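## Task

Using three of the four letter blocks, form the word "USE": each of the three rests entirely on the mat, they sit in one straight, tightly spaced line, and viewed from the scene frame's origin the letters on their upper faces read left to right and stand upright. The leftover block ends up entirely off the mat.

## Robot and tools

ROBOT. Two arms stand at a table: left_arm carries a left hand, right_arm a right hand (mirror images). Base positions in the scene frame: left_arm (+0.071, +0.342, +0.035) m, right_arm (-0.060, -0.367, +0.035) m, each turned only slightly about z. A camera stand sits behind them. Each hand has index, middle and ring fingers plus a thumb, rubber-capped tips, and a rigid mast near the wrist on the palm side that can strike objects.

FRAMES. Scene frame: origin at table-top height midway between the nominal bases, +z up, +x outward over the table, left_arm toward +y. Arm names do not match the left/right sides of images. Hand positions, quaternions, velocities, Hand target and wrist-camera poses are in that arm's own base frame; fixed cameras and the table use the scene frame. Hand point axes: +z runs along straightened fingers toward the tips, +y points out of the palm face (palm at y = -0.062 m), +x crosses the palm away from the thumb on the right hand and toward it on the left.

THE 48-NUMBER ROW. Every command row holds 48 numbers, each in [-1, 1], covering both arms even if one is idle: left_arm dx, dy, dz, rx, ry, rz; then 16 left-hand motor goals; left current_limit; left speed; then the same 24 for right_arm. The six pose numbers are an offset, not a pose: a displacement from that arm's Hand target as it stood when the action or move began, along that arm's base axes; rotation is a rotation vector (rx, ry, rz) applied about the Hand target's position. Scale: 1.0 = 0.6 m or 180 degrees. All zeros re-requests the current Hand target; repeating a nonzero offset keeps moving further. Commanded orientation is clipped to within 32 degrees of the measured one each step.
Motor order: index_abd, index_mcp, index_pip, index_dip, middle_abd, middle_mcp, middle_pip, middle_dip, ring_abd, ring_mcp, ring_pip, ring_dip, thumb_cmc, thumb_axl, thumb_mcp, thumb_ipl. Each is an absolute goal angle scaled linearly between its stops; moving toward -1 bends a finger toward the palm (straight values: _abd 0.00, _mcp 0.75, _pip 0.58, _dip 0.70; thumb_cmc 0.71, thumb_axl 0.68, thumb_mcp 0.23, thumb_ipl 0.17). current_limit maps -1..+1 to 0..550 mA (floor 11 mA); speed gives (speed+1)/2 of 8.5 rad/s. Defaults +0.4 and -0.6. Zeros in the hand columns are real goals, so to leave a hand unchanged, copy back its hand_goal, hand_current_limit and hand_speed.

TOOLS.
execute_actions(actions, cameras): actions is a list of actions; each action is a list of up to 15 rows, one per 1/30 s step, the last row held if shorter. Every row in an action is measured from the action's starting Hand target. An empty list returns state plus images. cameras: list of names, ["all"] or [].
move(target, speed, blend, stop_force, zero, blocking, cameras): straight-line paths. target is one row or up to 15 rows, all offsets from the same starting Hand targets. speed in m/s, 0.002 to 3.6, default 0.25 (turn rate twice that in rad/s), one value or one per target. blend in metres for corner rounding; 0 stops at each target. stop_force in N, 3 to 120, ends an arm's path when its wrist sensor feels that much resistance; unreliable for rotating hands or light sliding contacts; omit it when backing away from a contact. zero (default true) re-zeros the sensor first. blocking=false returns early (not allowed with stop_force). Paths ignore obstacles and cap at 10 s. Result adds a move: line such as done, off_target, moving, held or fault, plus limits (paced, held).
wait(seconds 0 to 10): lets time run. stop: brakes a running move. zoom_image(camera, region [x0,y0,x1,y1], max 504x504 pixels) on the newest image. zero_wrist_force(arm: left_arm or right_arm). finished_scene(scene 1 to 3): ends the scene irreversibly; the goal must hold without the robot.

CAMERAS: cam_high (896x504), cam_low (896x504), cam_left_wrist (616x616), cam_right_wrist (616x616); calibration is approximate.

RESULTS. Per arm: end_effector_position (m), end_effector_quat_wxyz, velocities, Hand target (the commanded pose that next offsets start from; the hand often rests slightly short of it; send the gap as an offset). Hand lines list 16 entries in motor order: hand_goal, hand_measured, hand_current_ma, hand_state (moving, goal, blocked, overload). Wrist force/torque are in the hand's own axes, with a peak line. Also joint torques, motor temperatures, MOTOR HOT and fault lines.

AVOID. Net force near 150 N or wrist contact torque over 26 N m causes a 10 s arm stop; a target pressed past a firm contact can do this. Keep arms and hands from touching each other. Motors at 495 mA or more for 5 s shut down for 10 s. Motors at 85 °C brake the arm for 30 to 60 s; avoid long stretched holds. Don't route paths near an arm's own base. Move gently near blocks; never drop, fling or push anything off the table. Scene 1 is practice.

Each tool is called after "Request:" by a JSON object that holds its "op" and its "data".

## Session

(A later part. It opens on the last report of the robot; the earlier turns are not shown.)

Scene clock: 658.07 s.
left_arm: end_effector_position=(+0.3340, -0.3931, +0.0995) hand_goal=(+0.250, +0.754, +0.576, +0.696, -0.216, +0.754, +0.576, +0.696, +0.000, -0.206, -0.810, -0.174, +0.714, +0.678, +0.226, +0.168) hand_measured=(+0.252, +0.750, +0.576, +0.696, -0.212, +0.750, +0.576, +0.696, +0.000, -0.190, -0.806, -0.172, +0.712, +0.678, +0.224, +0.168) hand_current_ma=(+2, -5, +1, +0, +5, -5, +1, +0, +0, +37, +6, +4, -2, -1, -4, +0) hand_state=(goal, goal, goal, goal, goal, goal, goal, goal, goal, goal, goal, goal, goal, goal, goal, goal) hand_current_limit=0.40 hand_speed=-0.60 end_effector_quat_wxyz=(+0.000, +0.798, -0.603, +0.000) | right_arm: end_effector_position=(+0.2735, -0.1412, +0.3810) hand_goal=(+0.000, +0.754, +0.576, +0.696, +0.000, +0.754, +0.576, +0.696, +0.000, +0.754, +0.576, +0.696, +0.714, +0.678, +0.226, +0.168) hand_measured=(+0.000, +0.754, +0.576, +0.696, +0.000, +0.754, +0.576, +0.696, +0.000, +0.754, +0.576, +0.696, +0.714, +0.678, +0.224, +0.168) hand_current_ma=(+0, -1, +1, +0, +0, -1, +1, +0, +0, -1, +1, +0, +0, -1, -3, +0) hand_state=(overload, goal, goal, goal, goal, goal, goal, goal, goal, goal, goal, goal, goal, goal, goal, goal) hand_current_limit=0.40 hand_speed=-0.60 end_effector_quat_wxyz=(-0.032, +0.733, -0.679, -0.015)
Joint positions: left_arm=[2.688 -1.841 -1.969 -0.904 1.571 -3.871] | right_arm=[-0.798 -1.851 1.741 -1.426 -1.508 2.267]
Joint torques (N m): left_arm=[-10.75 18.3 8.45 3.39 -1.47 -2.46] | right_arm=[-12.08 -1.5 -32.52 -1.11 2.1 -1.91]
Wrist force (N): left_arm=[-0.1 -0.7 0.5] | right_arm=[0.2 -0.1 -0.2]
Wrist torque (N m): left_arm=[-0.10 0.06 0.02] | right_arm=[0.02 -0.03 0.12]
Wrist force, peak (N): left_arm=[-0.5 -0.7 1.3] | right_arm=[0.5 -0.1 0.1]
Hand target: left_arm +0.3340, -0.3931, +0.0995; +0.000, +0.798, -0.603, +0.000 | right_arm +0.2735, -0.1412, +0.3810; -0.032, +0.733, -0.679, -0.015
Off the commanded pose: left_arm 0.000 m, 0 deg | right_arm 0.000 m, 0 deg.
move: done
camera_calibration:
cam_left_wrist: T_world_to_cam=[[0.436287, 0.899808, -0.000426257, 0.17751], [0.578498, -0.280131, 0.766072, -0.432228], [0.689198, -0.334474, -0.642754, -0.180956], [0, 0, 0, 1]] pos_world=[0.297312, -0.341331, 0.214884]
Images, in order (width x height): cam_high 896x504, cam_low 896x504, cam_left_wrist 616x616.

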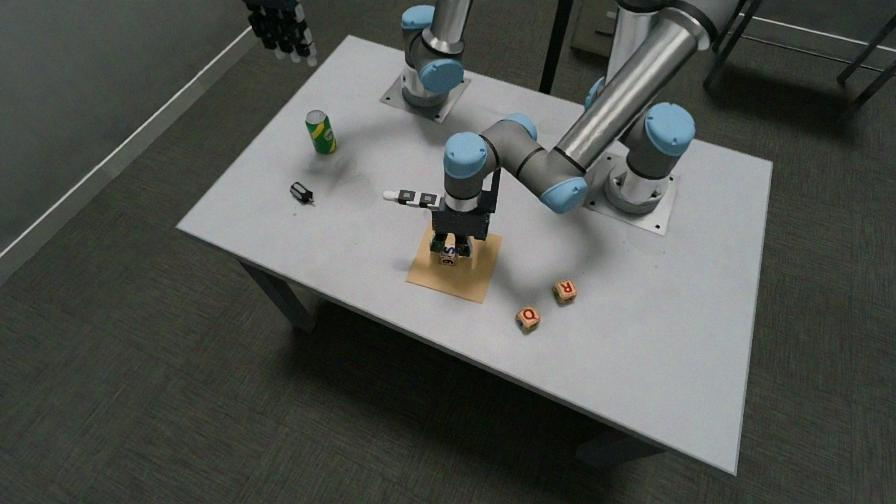

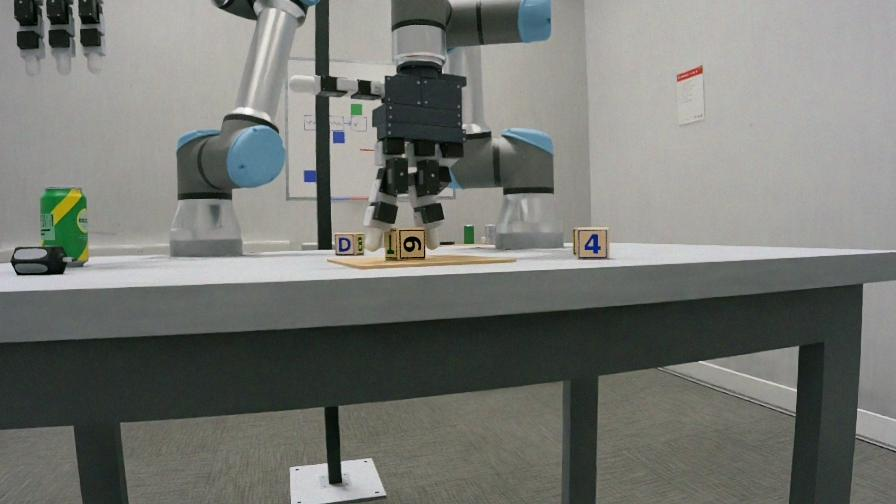

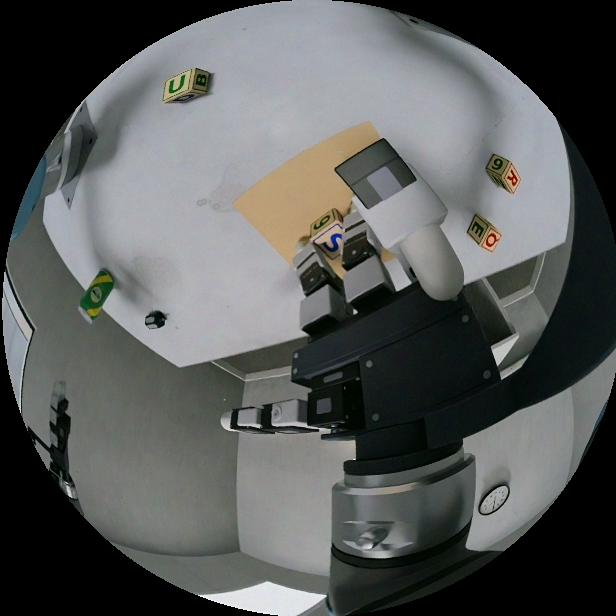

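Request:
{"op": "move", "data": {"target": [[0.0167,-0.0067,0,0,0,0, 0.25,0.7534,0.5766,0.6957, -0.2167,0.7534,0.5766,0.6957, 0,-0.2055,-0.81,-0.174, 0.714,0.678,0.226,0.168, 0.4,-0.6, 0,0,0,0,0,0, 0,0.754,0.576,0.696,0,0.754,0.576,0.696,0,0.754,0.576,0.696,0.714,0.678,0.226,0.168,0.4,-0.6],[0.0167,-0.0067,0,0,0,0, -0.06,0.7534,0.5766,0.6957, 0.06,0.7534,0.5766,0.6957, 0,-0.2055,-0.81,-0.174, 0.714,0.678,0.226,0.168, 0.4,-0.85, 0,0,0,0,0,0, 0,0.754,0.576,0.696,0,0.754,0.576,0.696,0,0.754,0.576,0.696,0.714,0.678,0.226,0.168,0.4,-0.6]], "speed": 0.1, "cameras": ["cam_high","cam_low","cam_left_wrist"]}}

Request:
{"op": "zoom_image", "data": {"camera": "cam_left_wrist", "region": [270, 180, 390, 300]}}

Request:
{"op": "zoom_image", "data": {"camera": "cam_low", "region": [340, 180, 460, 280]}}

Scene clock: 697.97 s.
left_arm: end_effector_position=(+0.3440, -0.3971, +0.0995) hand_goal=(-0.060, +0.754, +0.576, +0.696, +0.060, +0.754, +0.576, +0.696, +0.000, -0.206, -0.810, -0.174, +0.714, +0.678, +0.226, +0.168) hand_measured=(+0.204, +0.750, +0.576, +0.696, -0.172, +0.750, +0.576, +0.696, +0.000, -0.190, -0.806, -0.172, +0.712, +0.678, +0.224, +0.168) hand_current_ma=(+385, -5, +1, +0, -385, -5, +1, +0, +0, +37, +6, +4, -2, -1, -4, +0) hand_state=(blocked, goal, goal, goal, blocked, goal, goal, goal, goal, goal, goal, goal, goal, goal, goal, goal) hand_current_limit=0.40 hand_speed=-0.85 end_effector_quat_wxyz=(+0.000, +0.798, -0.603, +0.000) | right_arm: end_effector_position=(+0.2735, -0.1412, +0.3810) hand_goal=(+0.000, +0.754, +0.576, +0.696, +0.000, +0.754, +0.576, +0.696, +0.000, +0.754, +0.576, +0.696, +0.714, +0.678, +0.226, +0.168) hand_measured=(+0.000, +0.754, +0.576, +0.696, +0.000, +0.754, +0.576, +0.696, +0.000, +0.754, +0.576, +0.696, +0.714, +0.678, +0.224, +0.168) hand_current_ma=(+0, -1, +1, +0, +0, -1, +1, +0, +0, -1, +1, +0, +0, -1, -3, +0) hand_state=(overload, goal, goal, goal, goal, goal, goal, goal, goal, goal, goal, goal, goal, goal, goal, goal) hand_current_limit=0.40 hand_speed=-0.60 end_effector_quat_wxyz=(-0.032, +0.733, -0.679, -0.015)
Joint positions: left_arm=[2.689 -1.862 -1.94 -0.912 1.571 -3.869] | right_arm=[-0.798 -1.851 1.741 -1.426 -1.508 2.267]
Joint torques (N m): left_arm=[10.74 18.22 26.54 0.71 -0.71 2.23] | right_arm=[-12.17 -1.4 -32.45 -1.11 2.11 -1.89]
Wrist force (N): left_arm=[-0.5 -0.8 0.4] | right_arm=[0.3 0.1 0.0]
Wrist torque (N m): left_arm=[-0.10 0.03 -0.13] | right_arm=[0.03 -0.06 0.14]
Wrist force, peak (N): left_arm=[-0.6 -1.1 0.9] | right_arm=[0.4 -0.1 0.1]
Hand target: left_arm +0.3440, -0.3971, +0.0995; +0.000, +0.798, -0.603, +0.000 | right_arm +0.2735, -0.1412, +0.3810; -0.032, +0.733, -0.679, -0.015
Off the commanded pose: left_arm 0.000 m, 0 deg | right_arm 0.000 m, 0 deg.
move: done
camera_calibration:
cam_left_wrist: T_world_to_cam=[[0.436287, 0.899808, -0.000426257, 0.176837], [0.578498, -0.280131, 0.766072, -0.439162], [0.689198, -0.334474, -0.642754, -0.189219], [0, 0, 0, 1]] pos_world=[0.307312, -0.345431, 0.214884]
Images, in order (width x height): cam_high 896x504, cam_low 896x504, cam_left_wrist 616x616.

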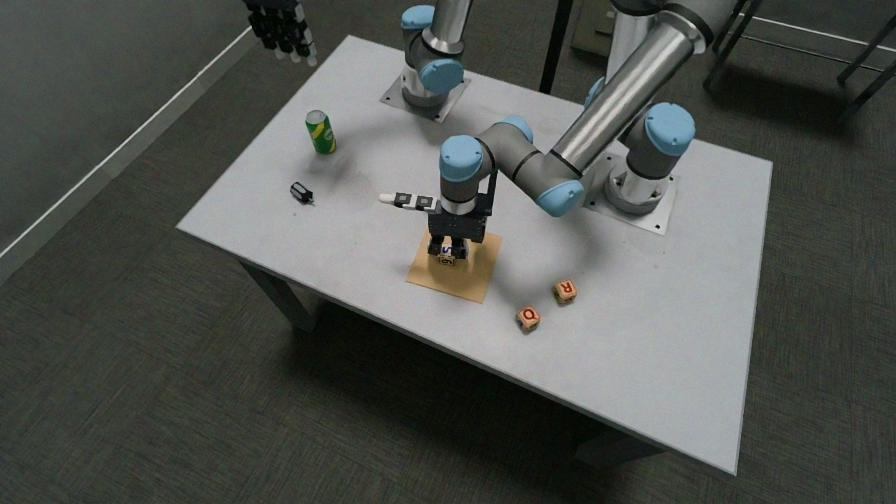

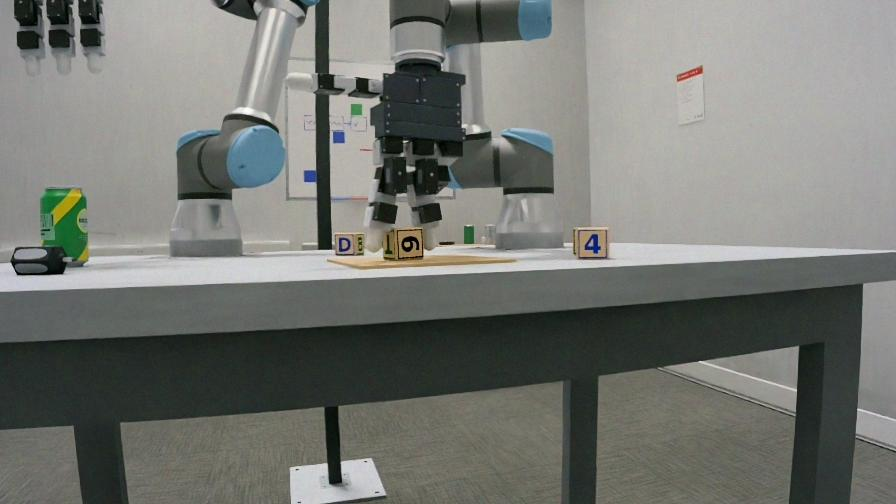

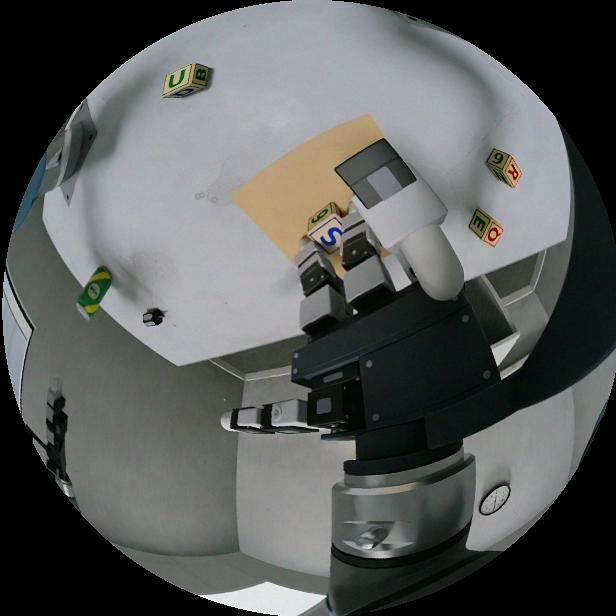

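Scaled by 4.200 from the camera's 616x616 image, which has a finer 880x880 frame.

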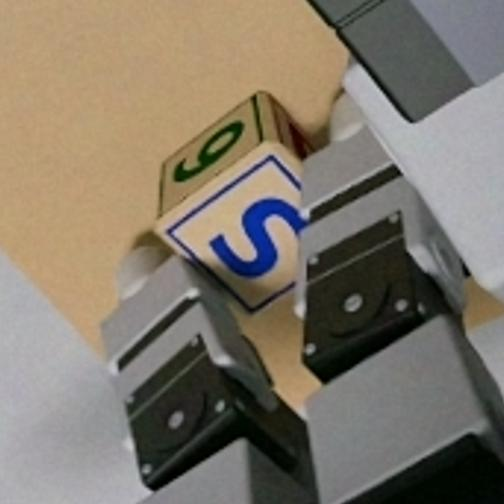

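Scaled by 4.200 from the camera's 896x504 image, which has a finer 1280x720 frame.

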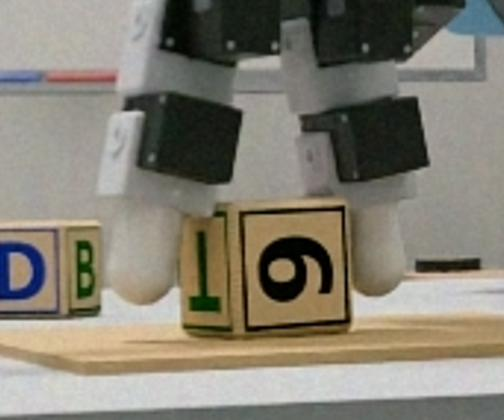

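Request:
{"op": "move", "data": {"target": [[0,0,0,0,0,0, 0.25,0.7534,0.5766,0.6957, -0.2167,0.7534,0.5766,0.6957, 0,-0.2055,-0.81,-0.174, 0.714,0.678,0.226,0.168, 0.4,-0.85, 0,0,0,0,0,0, 0,0.754,0.576,0.696,0,0.754,0.576,0.696,0,0.754,0.576,0.696,0.714,0.678,0.226,0.168,0.4,-0.6],[0.0,0.0,0.0133,0,0,0, -0.06,0.7534,0.5766,0.6957, 0.06,0.7534,0.5766,0.6957, 0,-0.2055,-0.81,-0.174, 0.714,0.678,0.226,0.168, 0.4,-0.85, 0,0,0,0,0,0, 0,0.754,0.576,0.696,0,0.754,0.576,0.696,0,0.754,0.576,0.696,0.714,0.678,0.226,0.168,0.4,-0.6]], "speed": 0.05, "cameras": ["cam_high","cam_low","cam_left_wrist"]}}

Request:
{"op": "zoom_image", "data": {"camera": "cam_left_wrist", "region": [270, 180, 390, 300]}}

Request:
{"op": "zoom_image", "data": {"camera": "cam_low", "region": [340, 180, 460, 280]}}

Scene clock: 754.03 s.
left_arm: end_effector_position=(+0.3440, -0.3971, +0.1075) hand_goal=(-0.060, +0.754, +0.576, +0.696, +0.060, +0.754, +0.576, +0.696, +0.000, -0.206, -0.810, -0.174, +0.714, +0.678, +0.226, +0.168) hand_measured=(+0.112, +0.750, +0.576, +0.696, -0.078, +0.750, +0.576, +0.696, +0.000, -0.190, -0.806, -0.172, +0.712, +0.678, +0.224, +0.168) hand_current_ma=(+385, -5, +1, +0, -385, -5, +1, +0, +0, +37, +6, +4, -2, -1, -4, +0) hand_state=(blocked, goal, goal, goal, blocked, goal, goal, goal, goal, goal, goal, goal, goal, goal, goal, goal) hand_current_limit=0.40 hand_speed=-0.85 end_effector_quat_wxyz=(+0.000, +0.798, -0.603, +0.000) | right_arm: end_effector_position=(+0.2735, -0.1412, +0.3810) hand_goal=(+0.000, +0.754, +0.576, +0.696, +0.000, +0.754, +0.576, +0.696, +0.000, +0.754, +0.576, +0.696, +0.714, +0.678, +0.226, +0.168) hand_measured=(+0.000, +0.754, +0.576, +0.696, +0.000, +0.754, +0.576, +0.696, +0.000, +0.754, +0.576, +0.696, +0.714, +0.678, +0.224, +0.168) hand_current_ma=(+0, -1, +1, +0, +0, -1, +1, +0, +0, -1, +1, +0, +0, -1, -3, +0) hand_state=(overload, goal, goal, goal, goal, goal, goal, goal, goal, goal, goal, goal, goal, goal, goal, goal) hand_current_limit=0.40 hand_speed=-0.60 end_effector_quat_wxyz=(-0.032, +0.733, -0.679, -0.015)
Joint positions: left_arm=[2.689 -1.85 -1.931 -0.933 1.571 -3.869] | right_arm=[-0.798 -1.851 1.741 -1.426 -1.508 2.267]
Joint torques (N m): left_arm=[9.54 44.46 28.29 0.82 -0.09 2.04] | right_arm=[-11.83 -1.13 -32.62 -1.01 2.04 -1.95]
Wrist force (N): left_arm=[-0.4 -0.7 1.1] | right_arm=[0.0 0.1 -0.2]
Wrist torque (N m): left_arm=[-0.14 0.06 -0.12] | right_arm=[0.04 -0.02 0.11]
Wrist force, peak (N): left_arm=[-0.5 -1.2 0.8] | right_arm=[0.5 -0.1 -0.1]
Hand target: left_arm +0.3440, -0.3971, +0.1075; +0.000, +0.798, -0.603, +0.000 | right_arm +0.2735, -0.1412, +0.3810; -0.032, +0.733, -0.679, -0.015
Off the commanded pose: left_arm 0.000 m, 0 deg | right_arm 0.000 m, 0 deg.
move: done
camera_calibration:
cam_left_wrist: T_world_to_cam=[[0.436287, 0.899808, -0.000426257, 0.17675], [0.578498, -0.280131, 0.766072, -0.445262], [0.689198, -0.334474, -0.642754, -0.184044], [0, 0, 0, 1]] pos_world=[0.307312, -0.345331, 0.222884]
Images, in order (width x height): cam_high 896x504, cam_low 896x504, cam_left_wrist 616x616.

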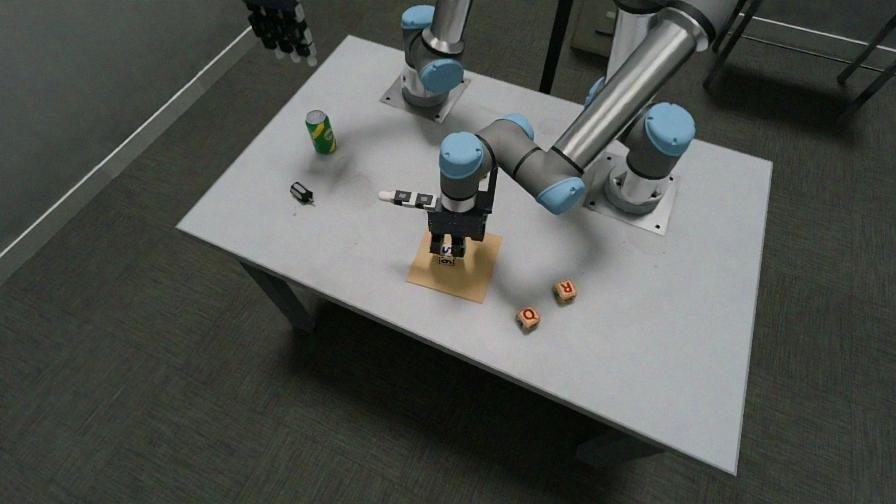

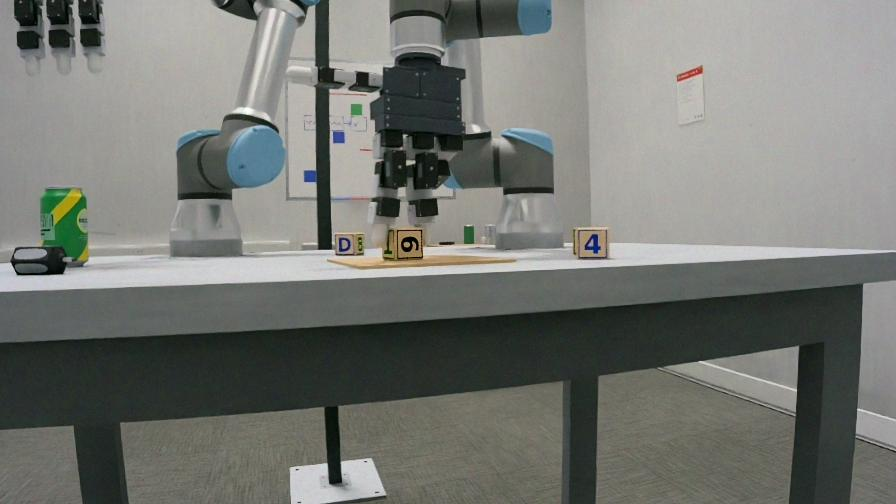

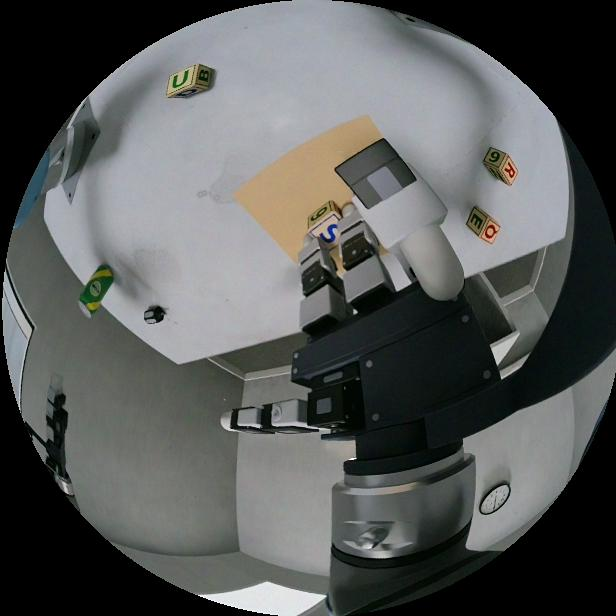

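Scaled by 4.200 from the camera's 616x616 image, which has a finer 880x880 frame.

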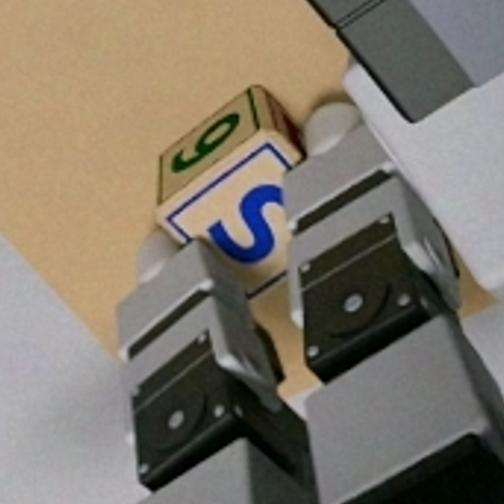

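Scaled by 4.200 from the camera's 896x504 image, which has a finer 1280x720 frame.

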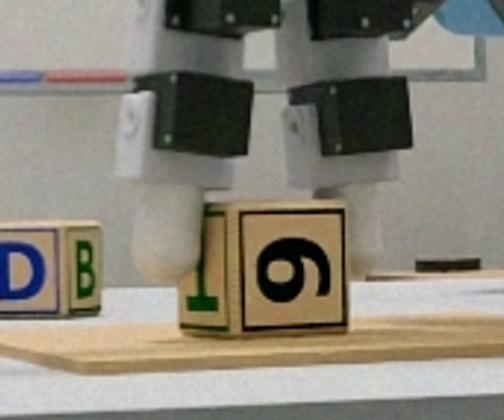

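Request:
{"op": "move", "data": {"target": [0,0,0.1,0,0,0, -0.06,0.7534,0.5766,0.6957, 0.06,0.7534,0.5766,0.6957, 0,-0.2055,-0.81,-0.174, 0.714,0.678,0.226,0.168, 0.4,-0.85, 0,0,0,0,0,0, 0,0.754,0.576,0.696,0,0.754,0.576,0.696,0,0.754,0.576,0.696,0.714,0.678,0.226,0.168,0.4,-0.6], "speed": 0.1, "cameras": ["cam_high","cam_low","cam_left_wrist"]}}

Request:
{"op": "zoom_image", "data": {"camera": "cam_left_wrist", "region": [270, 180, 390, 300]}}

Request:
{"op": "zoom_image", "data": {"camera": "cam_low", "region": [340, 140, 460, 280]}}

Scene clock: 763.73 s.
left_arm: end_effector_position=(+0.3440, -0.3971, +0.1675) hand_goal=(-0.060, +0.754, +0.576, +0.696, +0.060, +0.754, +0.576, +0.696, +0.000, -0.206, -0.810, -0.174, +0.714, +0.678, +0.226, +0.168) hand_measured=(+0.112, +0.750, +0.576, +0.696, -0.078, +0.750, +0.576, +0.696, +0.000, -0.190, -0.806, -0.172, +0.712, +0.678, +0.224, +0.168) hand_current_ma=(+385, -5, +1, +0, -385, -5, +1, +0, +0, +37, +6, +4, -2, -1, -4, +0) hand_state=(blocked, goal, goal, goal, blocked, goal, goal, goal, goal, goal, goal, goal, goal, goal, goal, goal) hand_current_limit=0.40 hand_speed=-0.85 end_effector_quat_wxyz=(+0.000, +0.798, -0.603, +0.000) | right_arm: end_effector_position=(+0.2735, -0.1412, +0.3810) hand_goal=(+0.000, +0.754, +0.576, +0.696, +0.000, +0.754, +0.576, +0.696, +0.000, +0.754, +0.576, +0.696, +0.714, +0.678, +0.226, +0.168) hand_measured=(+0.000, +0.754, +0.576, +0.696, +0.000, +0.754, +0.576, +0.696, +0.000, +0.754, +0.576, +0.696, +0.714, +0.678, +0.224, +0.168) hand_current_ma=(+0, -1, +1, +0, +0, -1, +1, +0, +0, -1, +1, +0, +0, -1, -3, +0) hand_state=(overload, goal, goal, goal, goal, goal, goal, goal, goal, goal, goal, goal, goal, goal, goal, goal) hand_current_limit=0.40 hand_speed=-0.60 end_effector_quat_wxyz=(-0.032, +0.733, -0.679, -0.015)
Joint positions: left_arm=[2.689 -1.771 -1.853 -1.089 1.571 -3.87] | right_arm=[-0.798 -1.851 1.741 -1.426 -1.508 2.267]
Joint torques (N m): left_arm=[-6.14 43.68 29.41 0.55 1 -0.16] | right_arm=[-11.63 -1.63 -32.57 -1.03 2.09 -1.87]
Wrist force (N): left_arm=[-0.1 -0.9 0.8] | right_arm=[0.0 -0.1 -0.1]
Wrist torque (N m): left_arm=[-0.14 0.03 -0.09] | right_arm=[0.01 -0.02 0.11]
Wrist force, peak (N): left_arm=[-0.2 -1.1 1.8] | right_arm=[0.5 0.2 0.1]
Hand target: left_arm +0.3440, -0.3971, +0.1675; +0.000, +0.798, -0.603, +0.000 | right_arm +0.2735, -0.1412, +0.3810; -0.032, +0.733, -0.679, -0.015
Off the commanded pose: left_arm 0.000 m, 0 deg | right_arm 0.000 m, 0 deg.
move: done
camera_calibration:
cam_left_wrist: T_world_to_cam=[[0.436208, 0.899846, -0.000527141, 0.176932], [0.578556, -0.280011, 0.766072, -0.491154], [0.689199, -0.334472, -0.642754, -0.145576], [0, 0, 0, 1]] pos_world=[0.307312, -0.345431, 0.282783]
Images, in order (width x height): cam_high 896x504, cam_low 896x504, cam_left_wrist 616x616.

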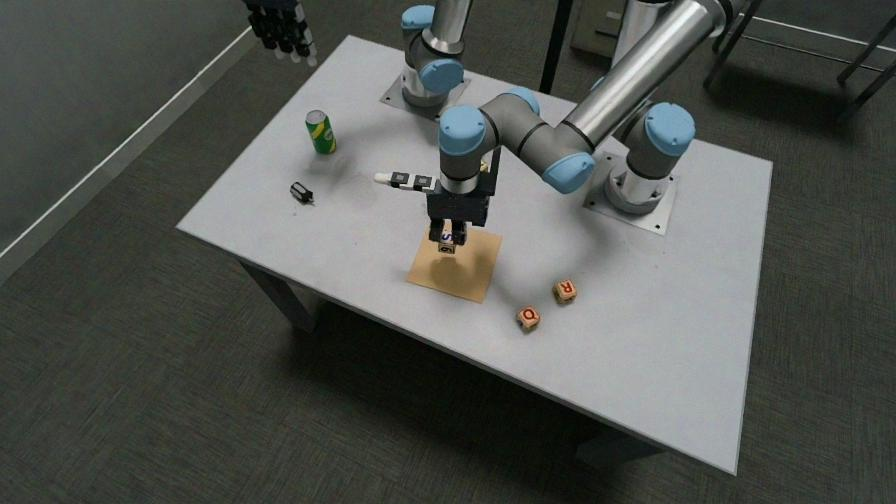

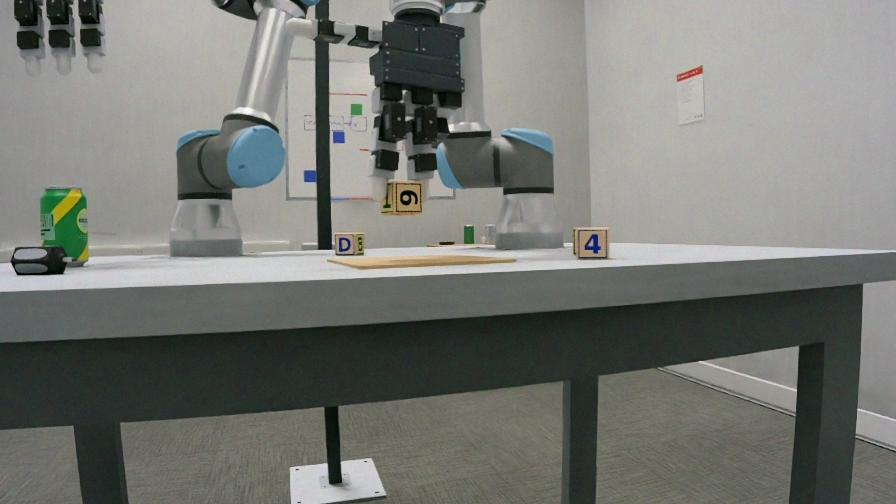

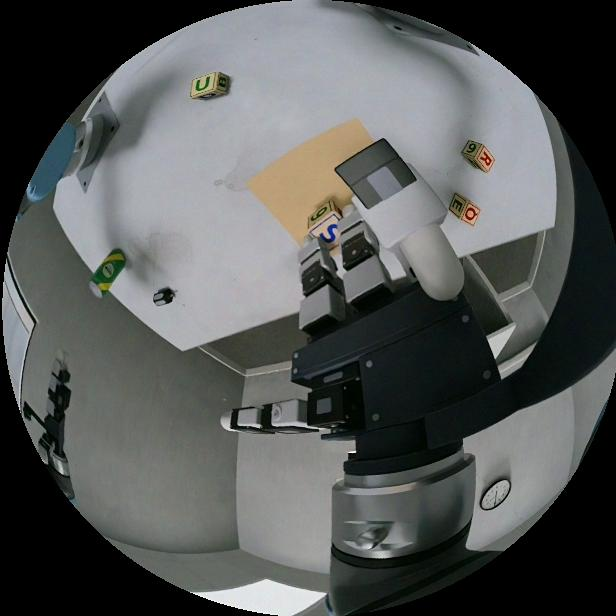

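Scaled by 4.200 from the camera's 616x616 image, which has a finer 880x880 frame.

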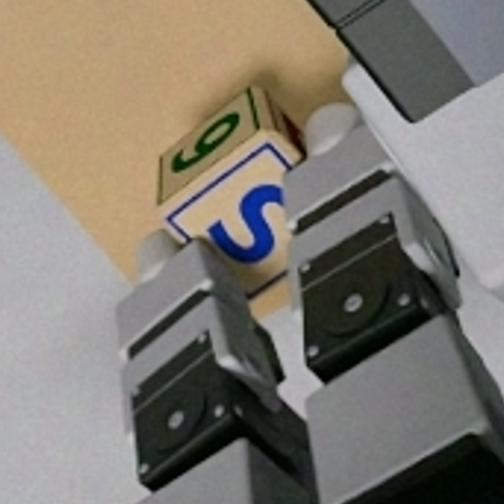

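Scaled by 3.600 from the camera's 896x504 image, which has a finer 1280x720 frame.

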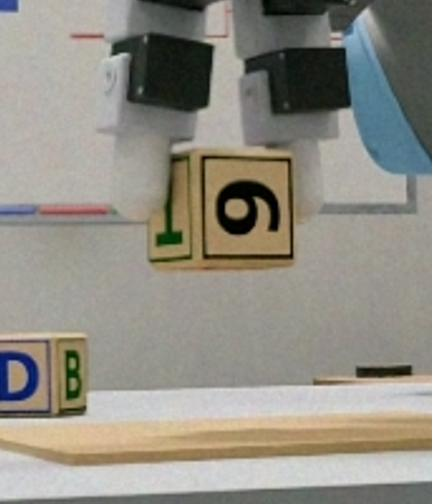

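Request:
{"op": "zoom_image", "data": {"camera": "cam_left_wrist", "region": [305, 210, 345, 250]}}

Request:
{"op": "zoom_image", "data": {"camera": "cam_high", "region": [430, 220, 470, 260]}}

Scaled by 12.600 from the camera's 616x616 image, which has a finer 880x880 frame.

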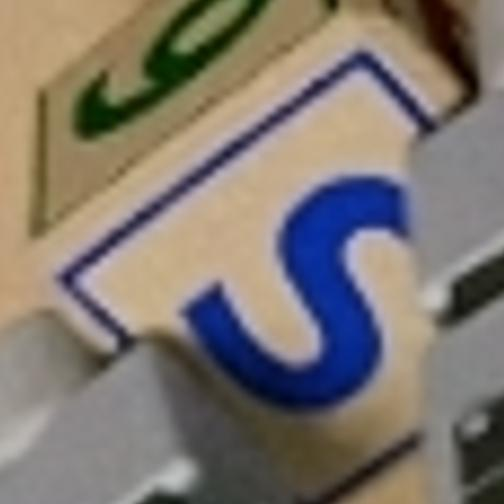

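Scaled by 12.600 from the camera's 896x504 image, which has a finer 1280x720 frame.

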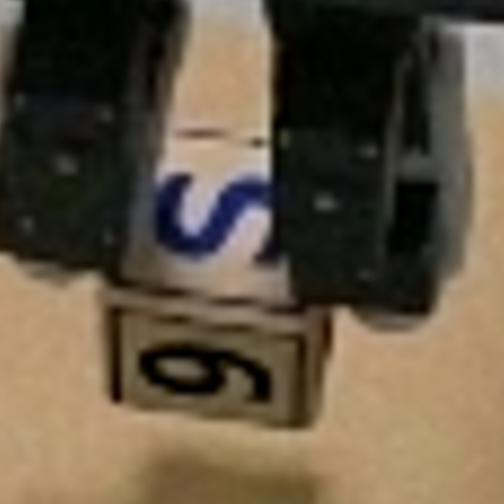

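Request:
{"op": "move", "data": {"target": [[0.1183,0.2717,0,0,0,-0.5842, -0.06,0.7534,0.5766,0.6957, 0.06,0.7534,0.5766,0.6957, 0,-0.2055,-0.81,-0.174, 0.714,0.678,0.226,0.168, 0.4,-0.85, 0,0,0,0,0,0, 0,0.754,0.576,0.696,0,0.754,0.576,0.696,0,0.754,0.576,0.696,0.714,0.678,0.226,0.168,0.4,-0.6],[0.1183,0.2717,-0.0992,0,0,-0.5842, -0.06,0.7534,0.5766,0.6957, 0.06,0.7534,0.5766,0.6957, 0,-0.2055,-0.81,-0.174, 0.714,0.678,0.226,0.168, 0.4,-0.85, 0,0,0,0,0,0, 0,0.754,0.576,0.696,0,0.754,0.576,0.696,0,0.754,0.576,0.696,0.714,0.678,0.226,0.168,0.4,-0.6]], "speed": [0.3,0.1], "cameras": ["cam_high","cam_low","cam_left_wrist"]}}

Request:
{"op": "zoom_image", "data": {"camera": "cam_left_wrist", "region": [270, 180, 390, 300]}}

Request:
{"op": "zoom_image", "data": {"camera": "cam_low", "region": [340, 140, 520, 280]}}

Request:
{"op": "zoom_image", "data": {"camera": "cam_high", "region": [400, 210, 520, 310]}}

Scene clock: 839.13 s.
left_arm: end_effector_position=(+0.4150, -0.2341, +0.1080) hand_goal=(-0.060, +0.754, +0.576, +0.696, +0.060, +0.754, +0.576, +0.696, +0.000, -0.206, -0.810, -0.174, +0.714, +0.678, +0.226, +0.168) hand_measured=(+0.112, +0.750, +0.576, +0.696, -0.078, +0.750, +0.576, +0.696, +0.000, -0.190, -0.806, -0.172, +0.712, +0.678, +0.224, +0.168) hand_current_ma=(+385, -5, +1, +0, -385, -5, +1, +0, +0, +36, +6, +4, -2, -1, -4, +0) hand_state=(blocked, goal, goal, goal, blocked, goal, goal, goal, goal, goal, goal, goal, goal, goal, goal, goal) hand_current_limit=0.40 hand_speed=-0.85 end_effector_quat_wxyz=(+0.000, -0.006, +1.000, +0.000) | right_arm: end_effector_position=(+0.2735, -0.1412, +0.3810) hand_goal=(+0.000, +0.754, +0.576, +0.696, +0.000, +0.754, +0.576, +0.696, +0.000, +0.754, +0.576, +0.696, +0.714, +0.678, +0.226, +0.168) hand_measured=(+0.000, +0.754, +0.576, +0.696, +0.000, +0.754, +0.576, +0.696, +0.000, +0.754, +0.576, +0.696, +0.714, +0.678, +0.224, +0.168) hand_current_ma=(+0, -1, +1, +0, +0, -1, +1, +0, +0, -1, +1, +0, +0, -1, -3, +0) hand_state=(overload, goal, goal, goal, goal, goal, goal, goal, goal, goal, goal, goal, goal, goal, goal, goal) hand_current_limit=0.40 hand_speed=-0.60 end_effector_quat_wxyz=(-0.032, +0.733, -0.679, -0.015)
Joint positions: left_arm=[2.761 -1.837 -1.947 -0.928 1.572 -1.962] | right_arm=[-0.798 -1.851 1.741 -1.426 -1.508 2.267]
Joint torques (N m): left_arm=[1.24 18.59 9.85 3.49 0.89 0.99] | right_arm=[-11.6 -1.66 -32.48 -1.1 2.04 -2.01]
Wrist force (N): left_arm=[-0.3 -0.8 0.6] | right_arm=[0.2 -0.2 -0.1]
Wrist torque (N m): left_arm=[-0.10 0.05 -0.12] | right_arm=[0.00 -0.04 0.13]
Wrist force, peak (N): left_arm=[-0.5 -1.2 1.2] | right_arm=[0.4 -0.3 -0.1]
Hand target: left_arm +0.4150, -0.2341, +0.1080; +0.000, -0.006, +1.000, +0.000 | right_arm +0.2735, -0.1412, +0.3810; -0.032, +0.733, -0.679, -0.015
Off the commanded pose: left_arm 0.000 m, 0 deg | right_arm 0.000 m, 0 deg.
move: done
camera_calibration:
cam_left_wrist: T_world_to_cam=[[0.75447, -0.656335, -0.000413038, -0.497225], [-0.421623, -0.485146, 0.766073, -0.0739353], [-0.503001, -0.577804, -0.642754, 0.259741], [0, 0, 0, 1]] pos_world=[0.474618, -0.212136, 0.223384]
Images, in order (width x height): cam_high 896x504, cam_low 896x504, cam_left_wrist 616x616.

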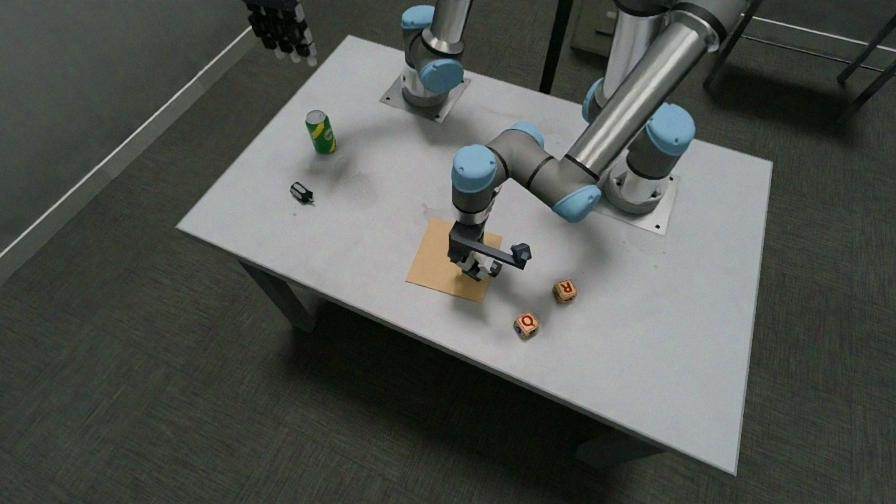

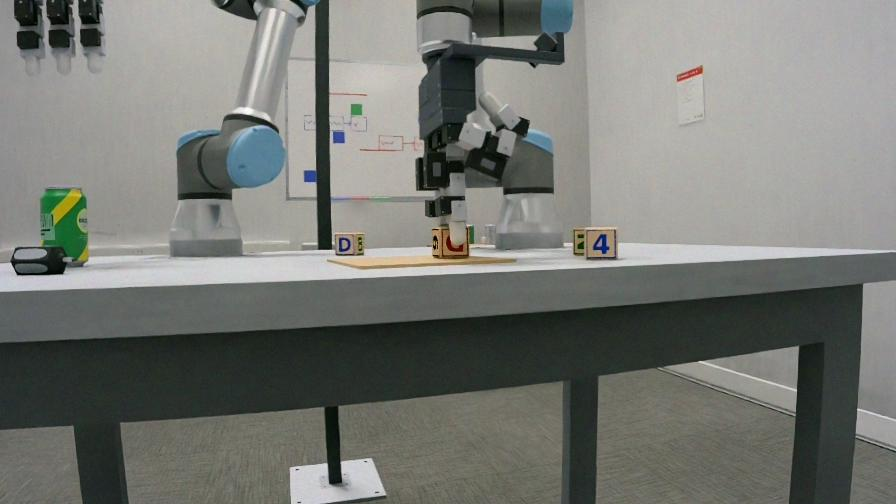

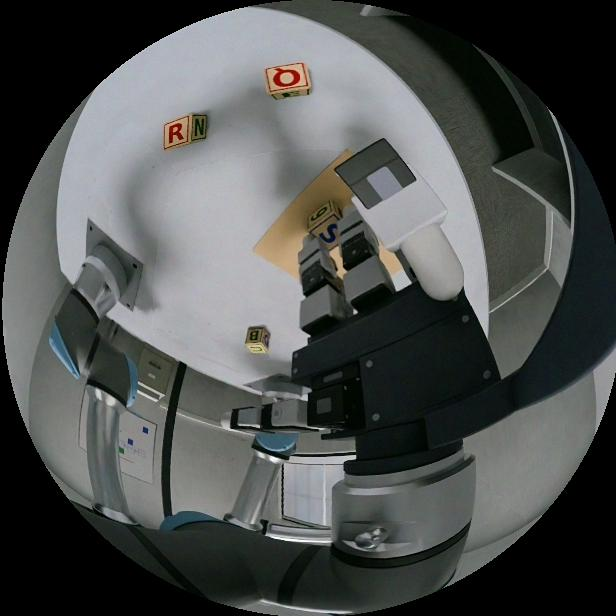

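Scaled by 4.200 from the camera's 616x616 image, which has a finer 880x880 frame.

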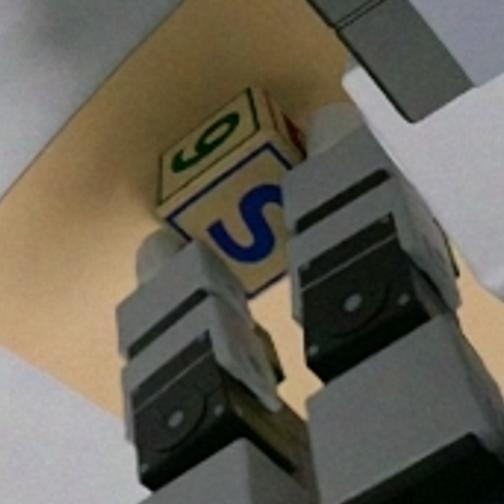

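Scaled by 2.800 from the camera's 896x504 image, which has a finer 1280x720 frame.

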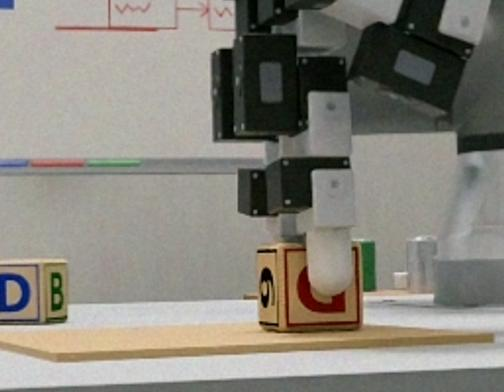

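Scaled by 4.200 from the camera's 896x504 image, which has a finer 1280x720 frame.

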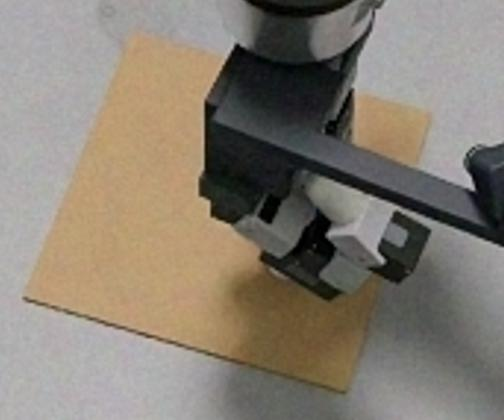

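Request:
{"op": "move", "data": {"target": [[0,0,0,0,0,0, 0.25,0.7534,0.5766,0.6957, -0.2167,0.7534,0.5766,0.6957, 0,-0.2055,-0.81,-0.174, 0.714,0.678,0.226,0.168, 0.4,-0.85, 0,0,0,0,0,0, 0,0.754,0.576,0.696,0,0.754,0.576,0.696,0,0.754,0.576,0.696,0.714,0.678,0.226,0.168,0.4,-0.6],[0,0,0.1333,0,0,0, 0.25,0.7534,0.5766,0.6957, -0.2167,0.7534,0.5766,0.6957, 0,-0.2055,-0.81,-0.174, 0.714,0.678,0.226,0.168, 0.4,-0.85, 0,0,0,0,0,0, 0,0.754,0.576,0.696,0,0.754,0.576,0.696,0,0.754,0.576,0.696,0.714,0.678,0.226,0.168,0.4,-0.6]], "speed": 0.15, "cameras": ["cam_high","cam_low","cam_left_wrist"]}}

Request:
{"op": "zoom_image", "data": {"camera": "cam_left_wrist", "region": [280, 170, 370, 260]}}

Request:
{"op": "zoom_image", "data": {"camera": "cam_low", "region": [400, 200, 640, 290]}}

Request:
{"op": "zoom_image", "data": {"camera": "cam_high", "region": [440, 230, 600, 350]}}

Scene clock: 855.50 s.
left_arm: end_effector_position=(+0.4150, -0.2342, +0.1879) hand_goal=(+0.250, +0.754, +0.576, +0.696, -0.216, +0.754, +0.576, +0.696, +0.000, -0.206, -0.810, -0.174, +0.714, +0.678, +0.226, +0.168) hand_measured=(+0.244, +0.750, +0.576, +0.696, -0.210, +0.750, +0.576, +0.696, +0.000, -0.190, -0.806, -0.172, +0.712, +0.678, +0.224, +0.168) hand_current_ma=(-8, -5, +1, +0, +7, -5, +1, +0, +0, +36, +6, +4, -2, -1, -5, +0) hand_state=(goal, goal, goal, goal, goal, goal, goal, goal, goal, goal, goal, goal, goal, goal, goal, goal) hand_current_limit=0.40 hand_speed=-0.85 end_effector_quat_wxyz=(+0.000, -0.005, +1.000, +0.000) | right_arm: end_effector_position=(+0.2735, -0.1412, +0.3810) hand_goal=(+0.000, +0.754, +0.576, +0.696, +0.000, +0.754, +0.576, +0.696, +0.000, +0.754, +0.576, +0.696, +0.714, +0.678, +0.226, +0.168) hand_measured=(+0.000, +0.754, +0.576, +0.696, +0.000, +0.754, +0.576, +0.696, +0.000, +0.754, +0.576, +0.696, +0.714, +0.678, +0.224, +0.168) hand_current_ma=(+0, -1, +1, +0, +0, -1, +1, +0, +0, -1, +1, +0, +0, -1, -3, +0) hand_state=(overload, goal, goal, goal, goal, goal, goal, goal, goal, goal, goal, goal, goal, goal, goal, goal) hand_current_limit=0.40 hand_speed=-0.60 end_effector_quat_wxyz=(-0.032, +0.733, -0.679, -0.015)
Joint positions: left_arm=[2.761 -1.736 -1.838 -1.138 1.572 -1.962] | right_arm=[-0.798 -1.851 1.741 -1.426 -1.508 2.267]
Joint torques (N m): left_arm=[9.19 41.68 29.04 0.78 -1.25 0.06] | right_arm=[-10.85 -2.21 -31.9 -1.03 2.15 -2]
Wrist force (N): left_arm=[-0.3 -0.7 0.3] | right_arm=[0.1 0.0 -0.1]
Wrist torque (N m): left_arm=[-0.07 0.04 -0.12] | right_arm=[0.03 -0.02 0.11]
Wrist force, peak (N): left_arm=[-0.3 -0.9 1.9] | right_arm=[0.5 -0.1 0.0]
Hand target: left_arm +0.4150, -0.2341, +0.1880; +0.000, -0.006, +1.000, +0.000 | right_arm +0.2735, -0.1412, +0.3810; -0.032, +0.733, -0.679, -0.015
Off the commanded pose: left_arm 0.000 m, 0 deg | right_arm 0.000 m, 0 deg.
move: done
camera_calibration:
cam_left_wrist: T_world_to_cam=[[0.7544, -0.656415, -0.000505725, -0.497137], [-0.421624, -0.485151, 0.766069, -0.135234], [-0.503104, -0.577709, -0.642759, 0.311059], [0, 0, 0, 1]] pos_world=[0.474517, -0.212236, 0.303283]
Images, in order (width x height): cam_high 896x504, cam_low 896x504, cam_left_wrist 616x616.

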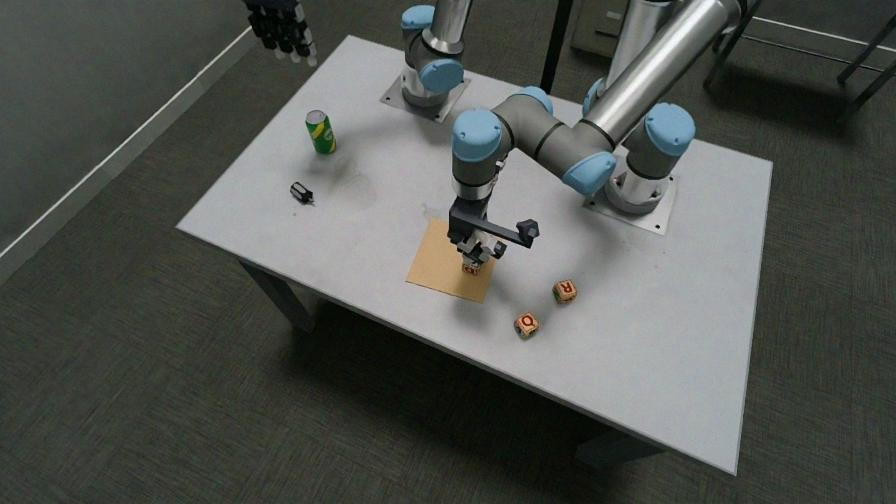

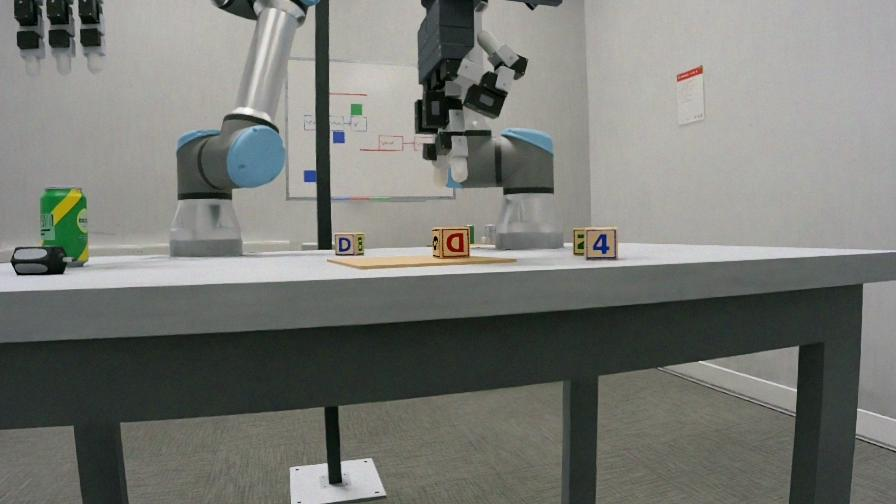

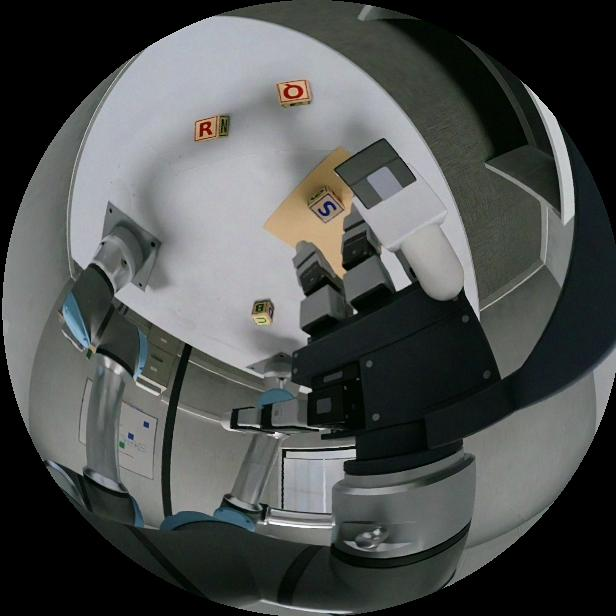

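Scaled by 5.600 from the camera's 616x616 image, which has a finer 880x880 frame.

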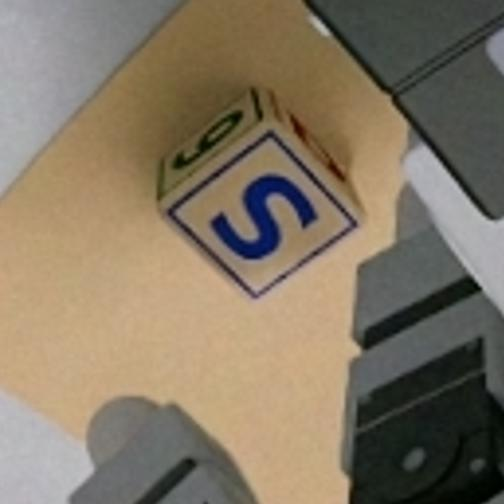

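Scaled by 2.100 from the camera's 896x504 image, which has a finer 1280x720 frame.

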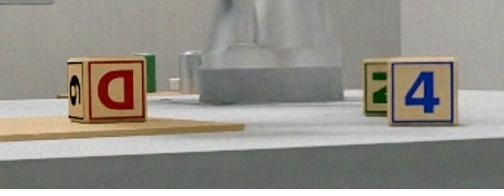

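Scaled by 3.150 from the camera's 896x504 image, which has a finer 1280x720 frame.

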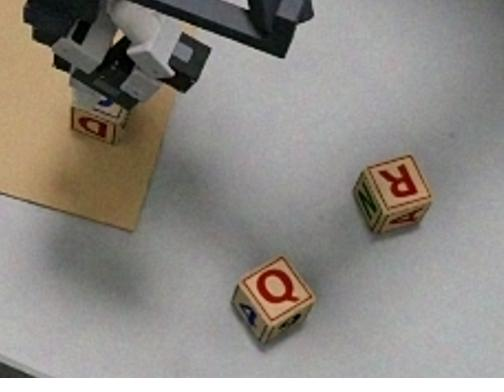

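Request:
{"op": "zoom_image", "data": {"camera": "cam_left_wrist", "region": [308, 190, 346, 226]}}

Scaled by 13.263 from the camera's 616x616 image, which has a finer 880x880 frame.

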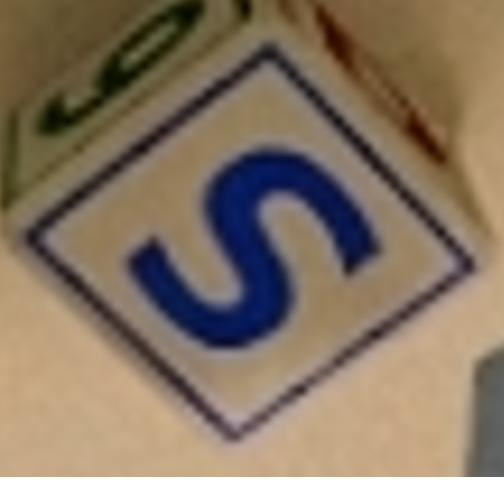

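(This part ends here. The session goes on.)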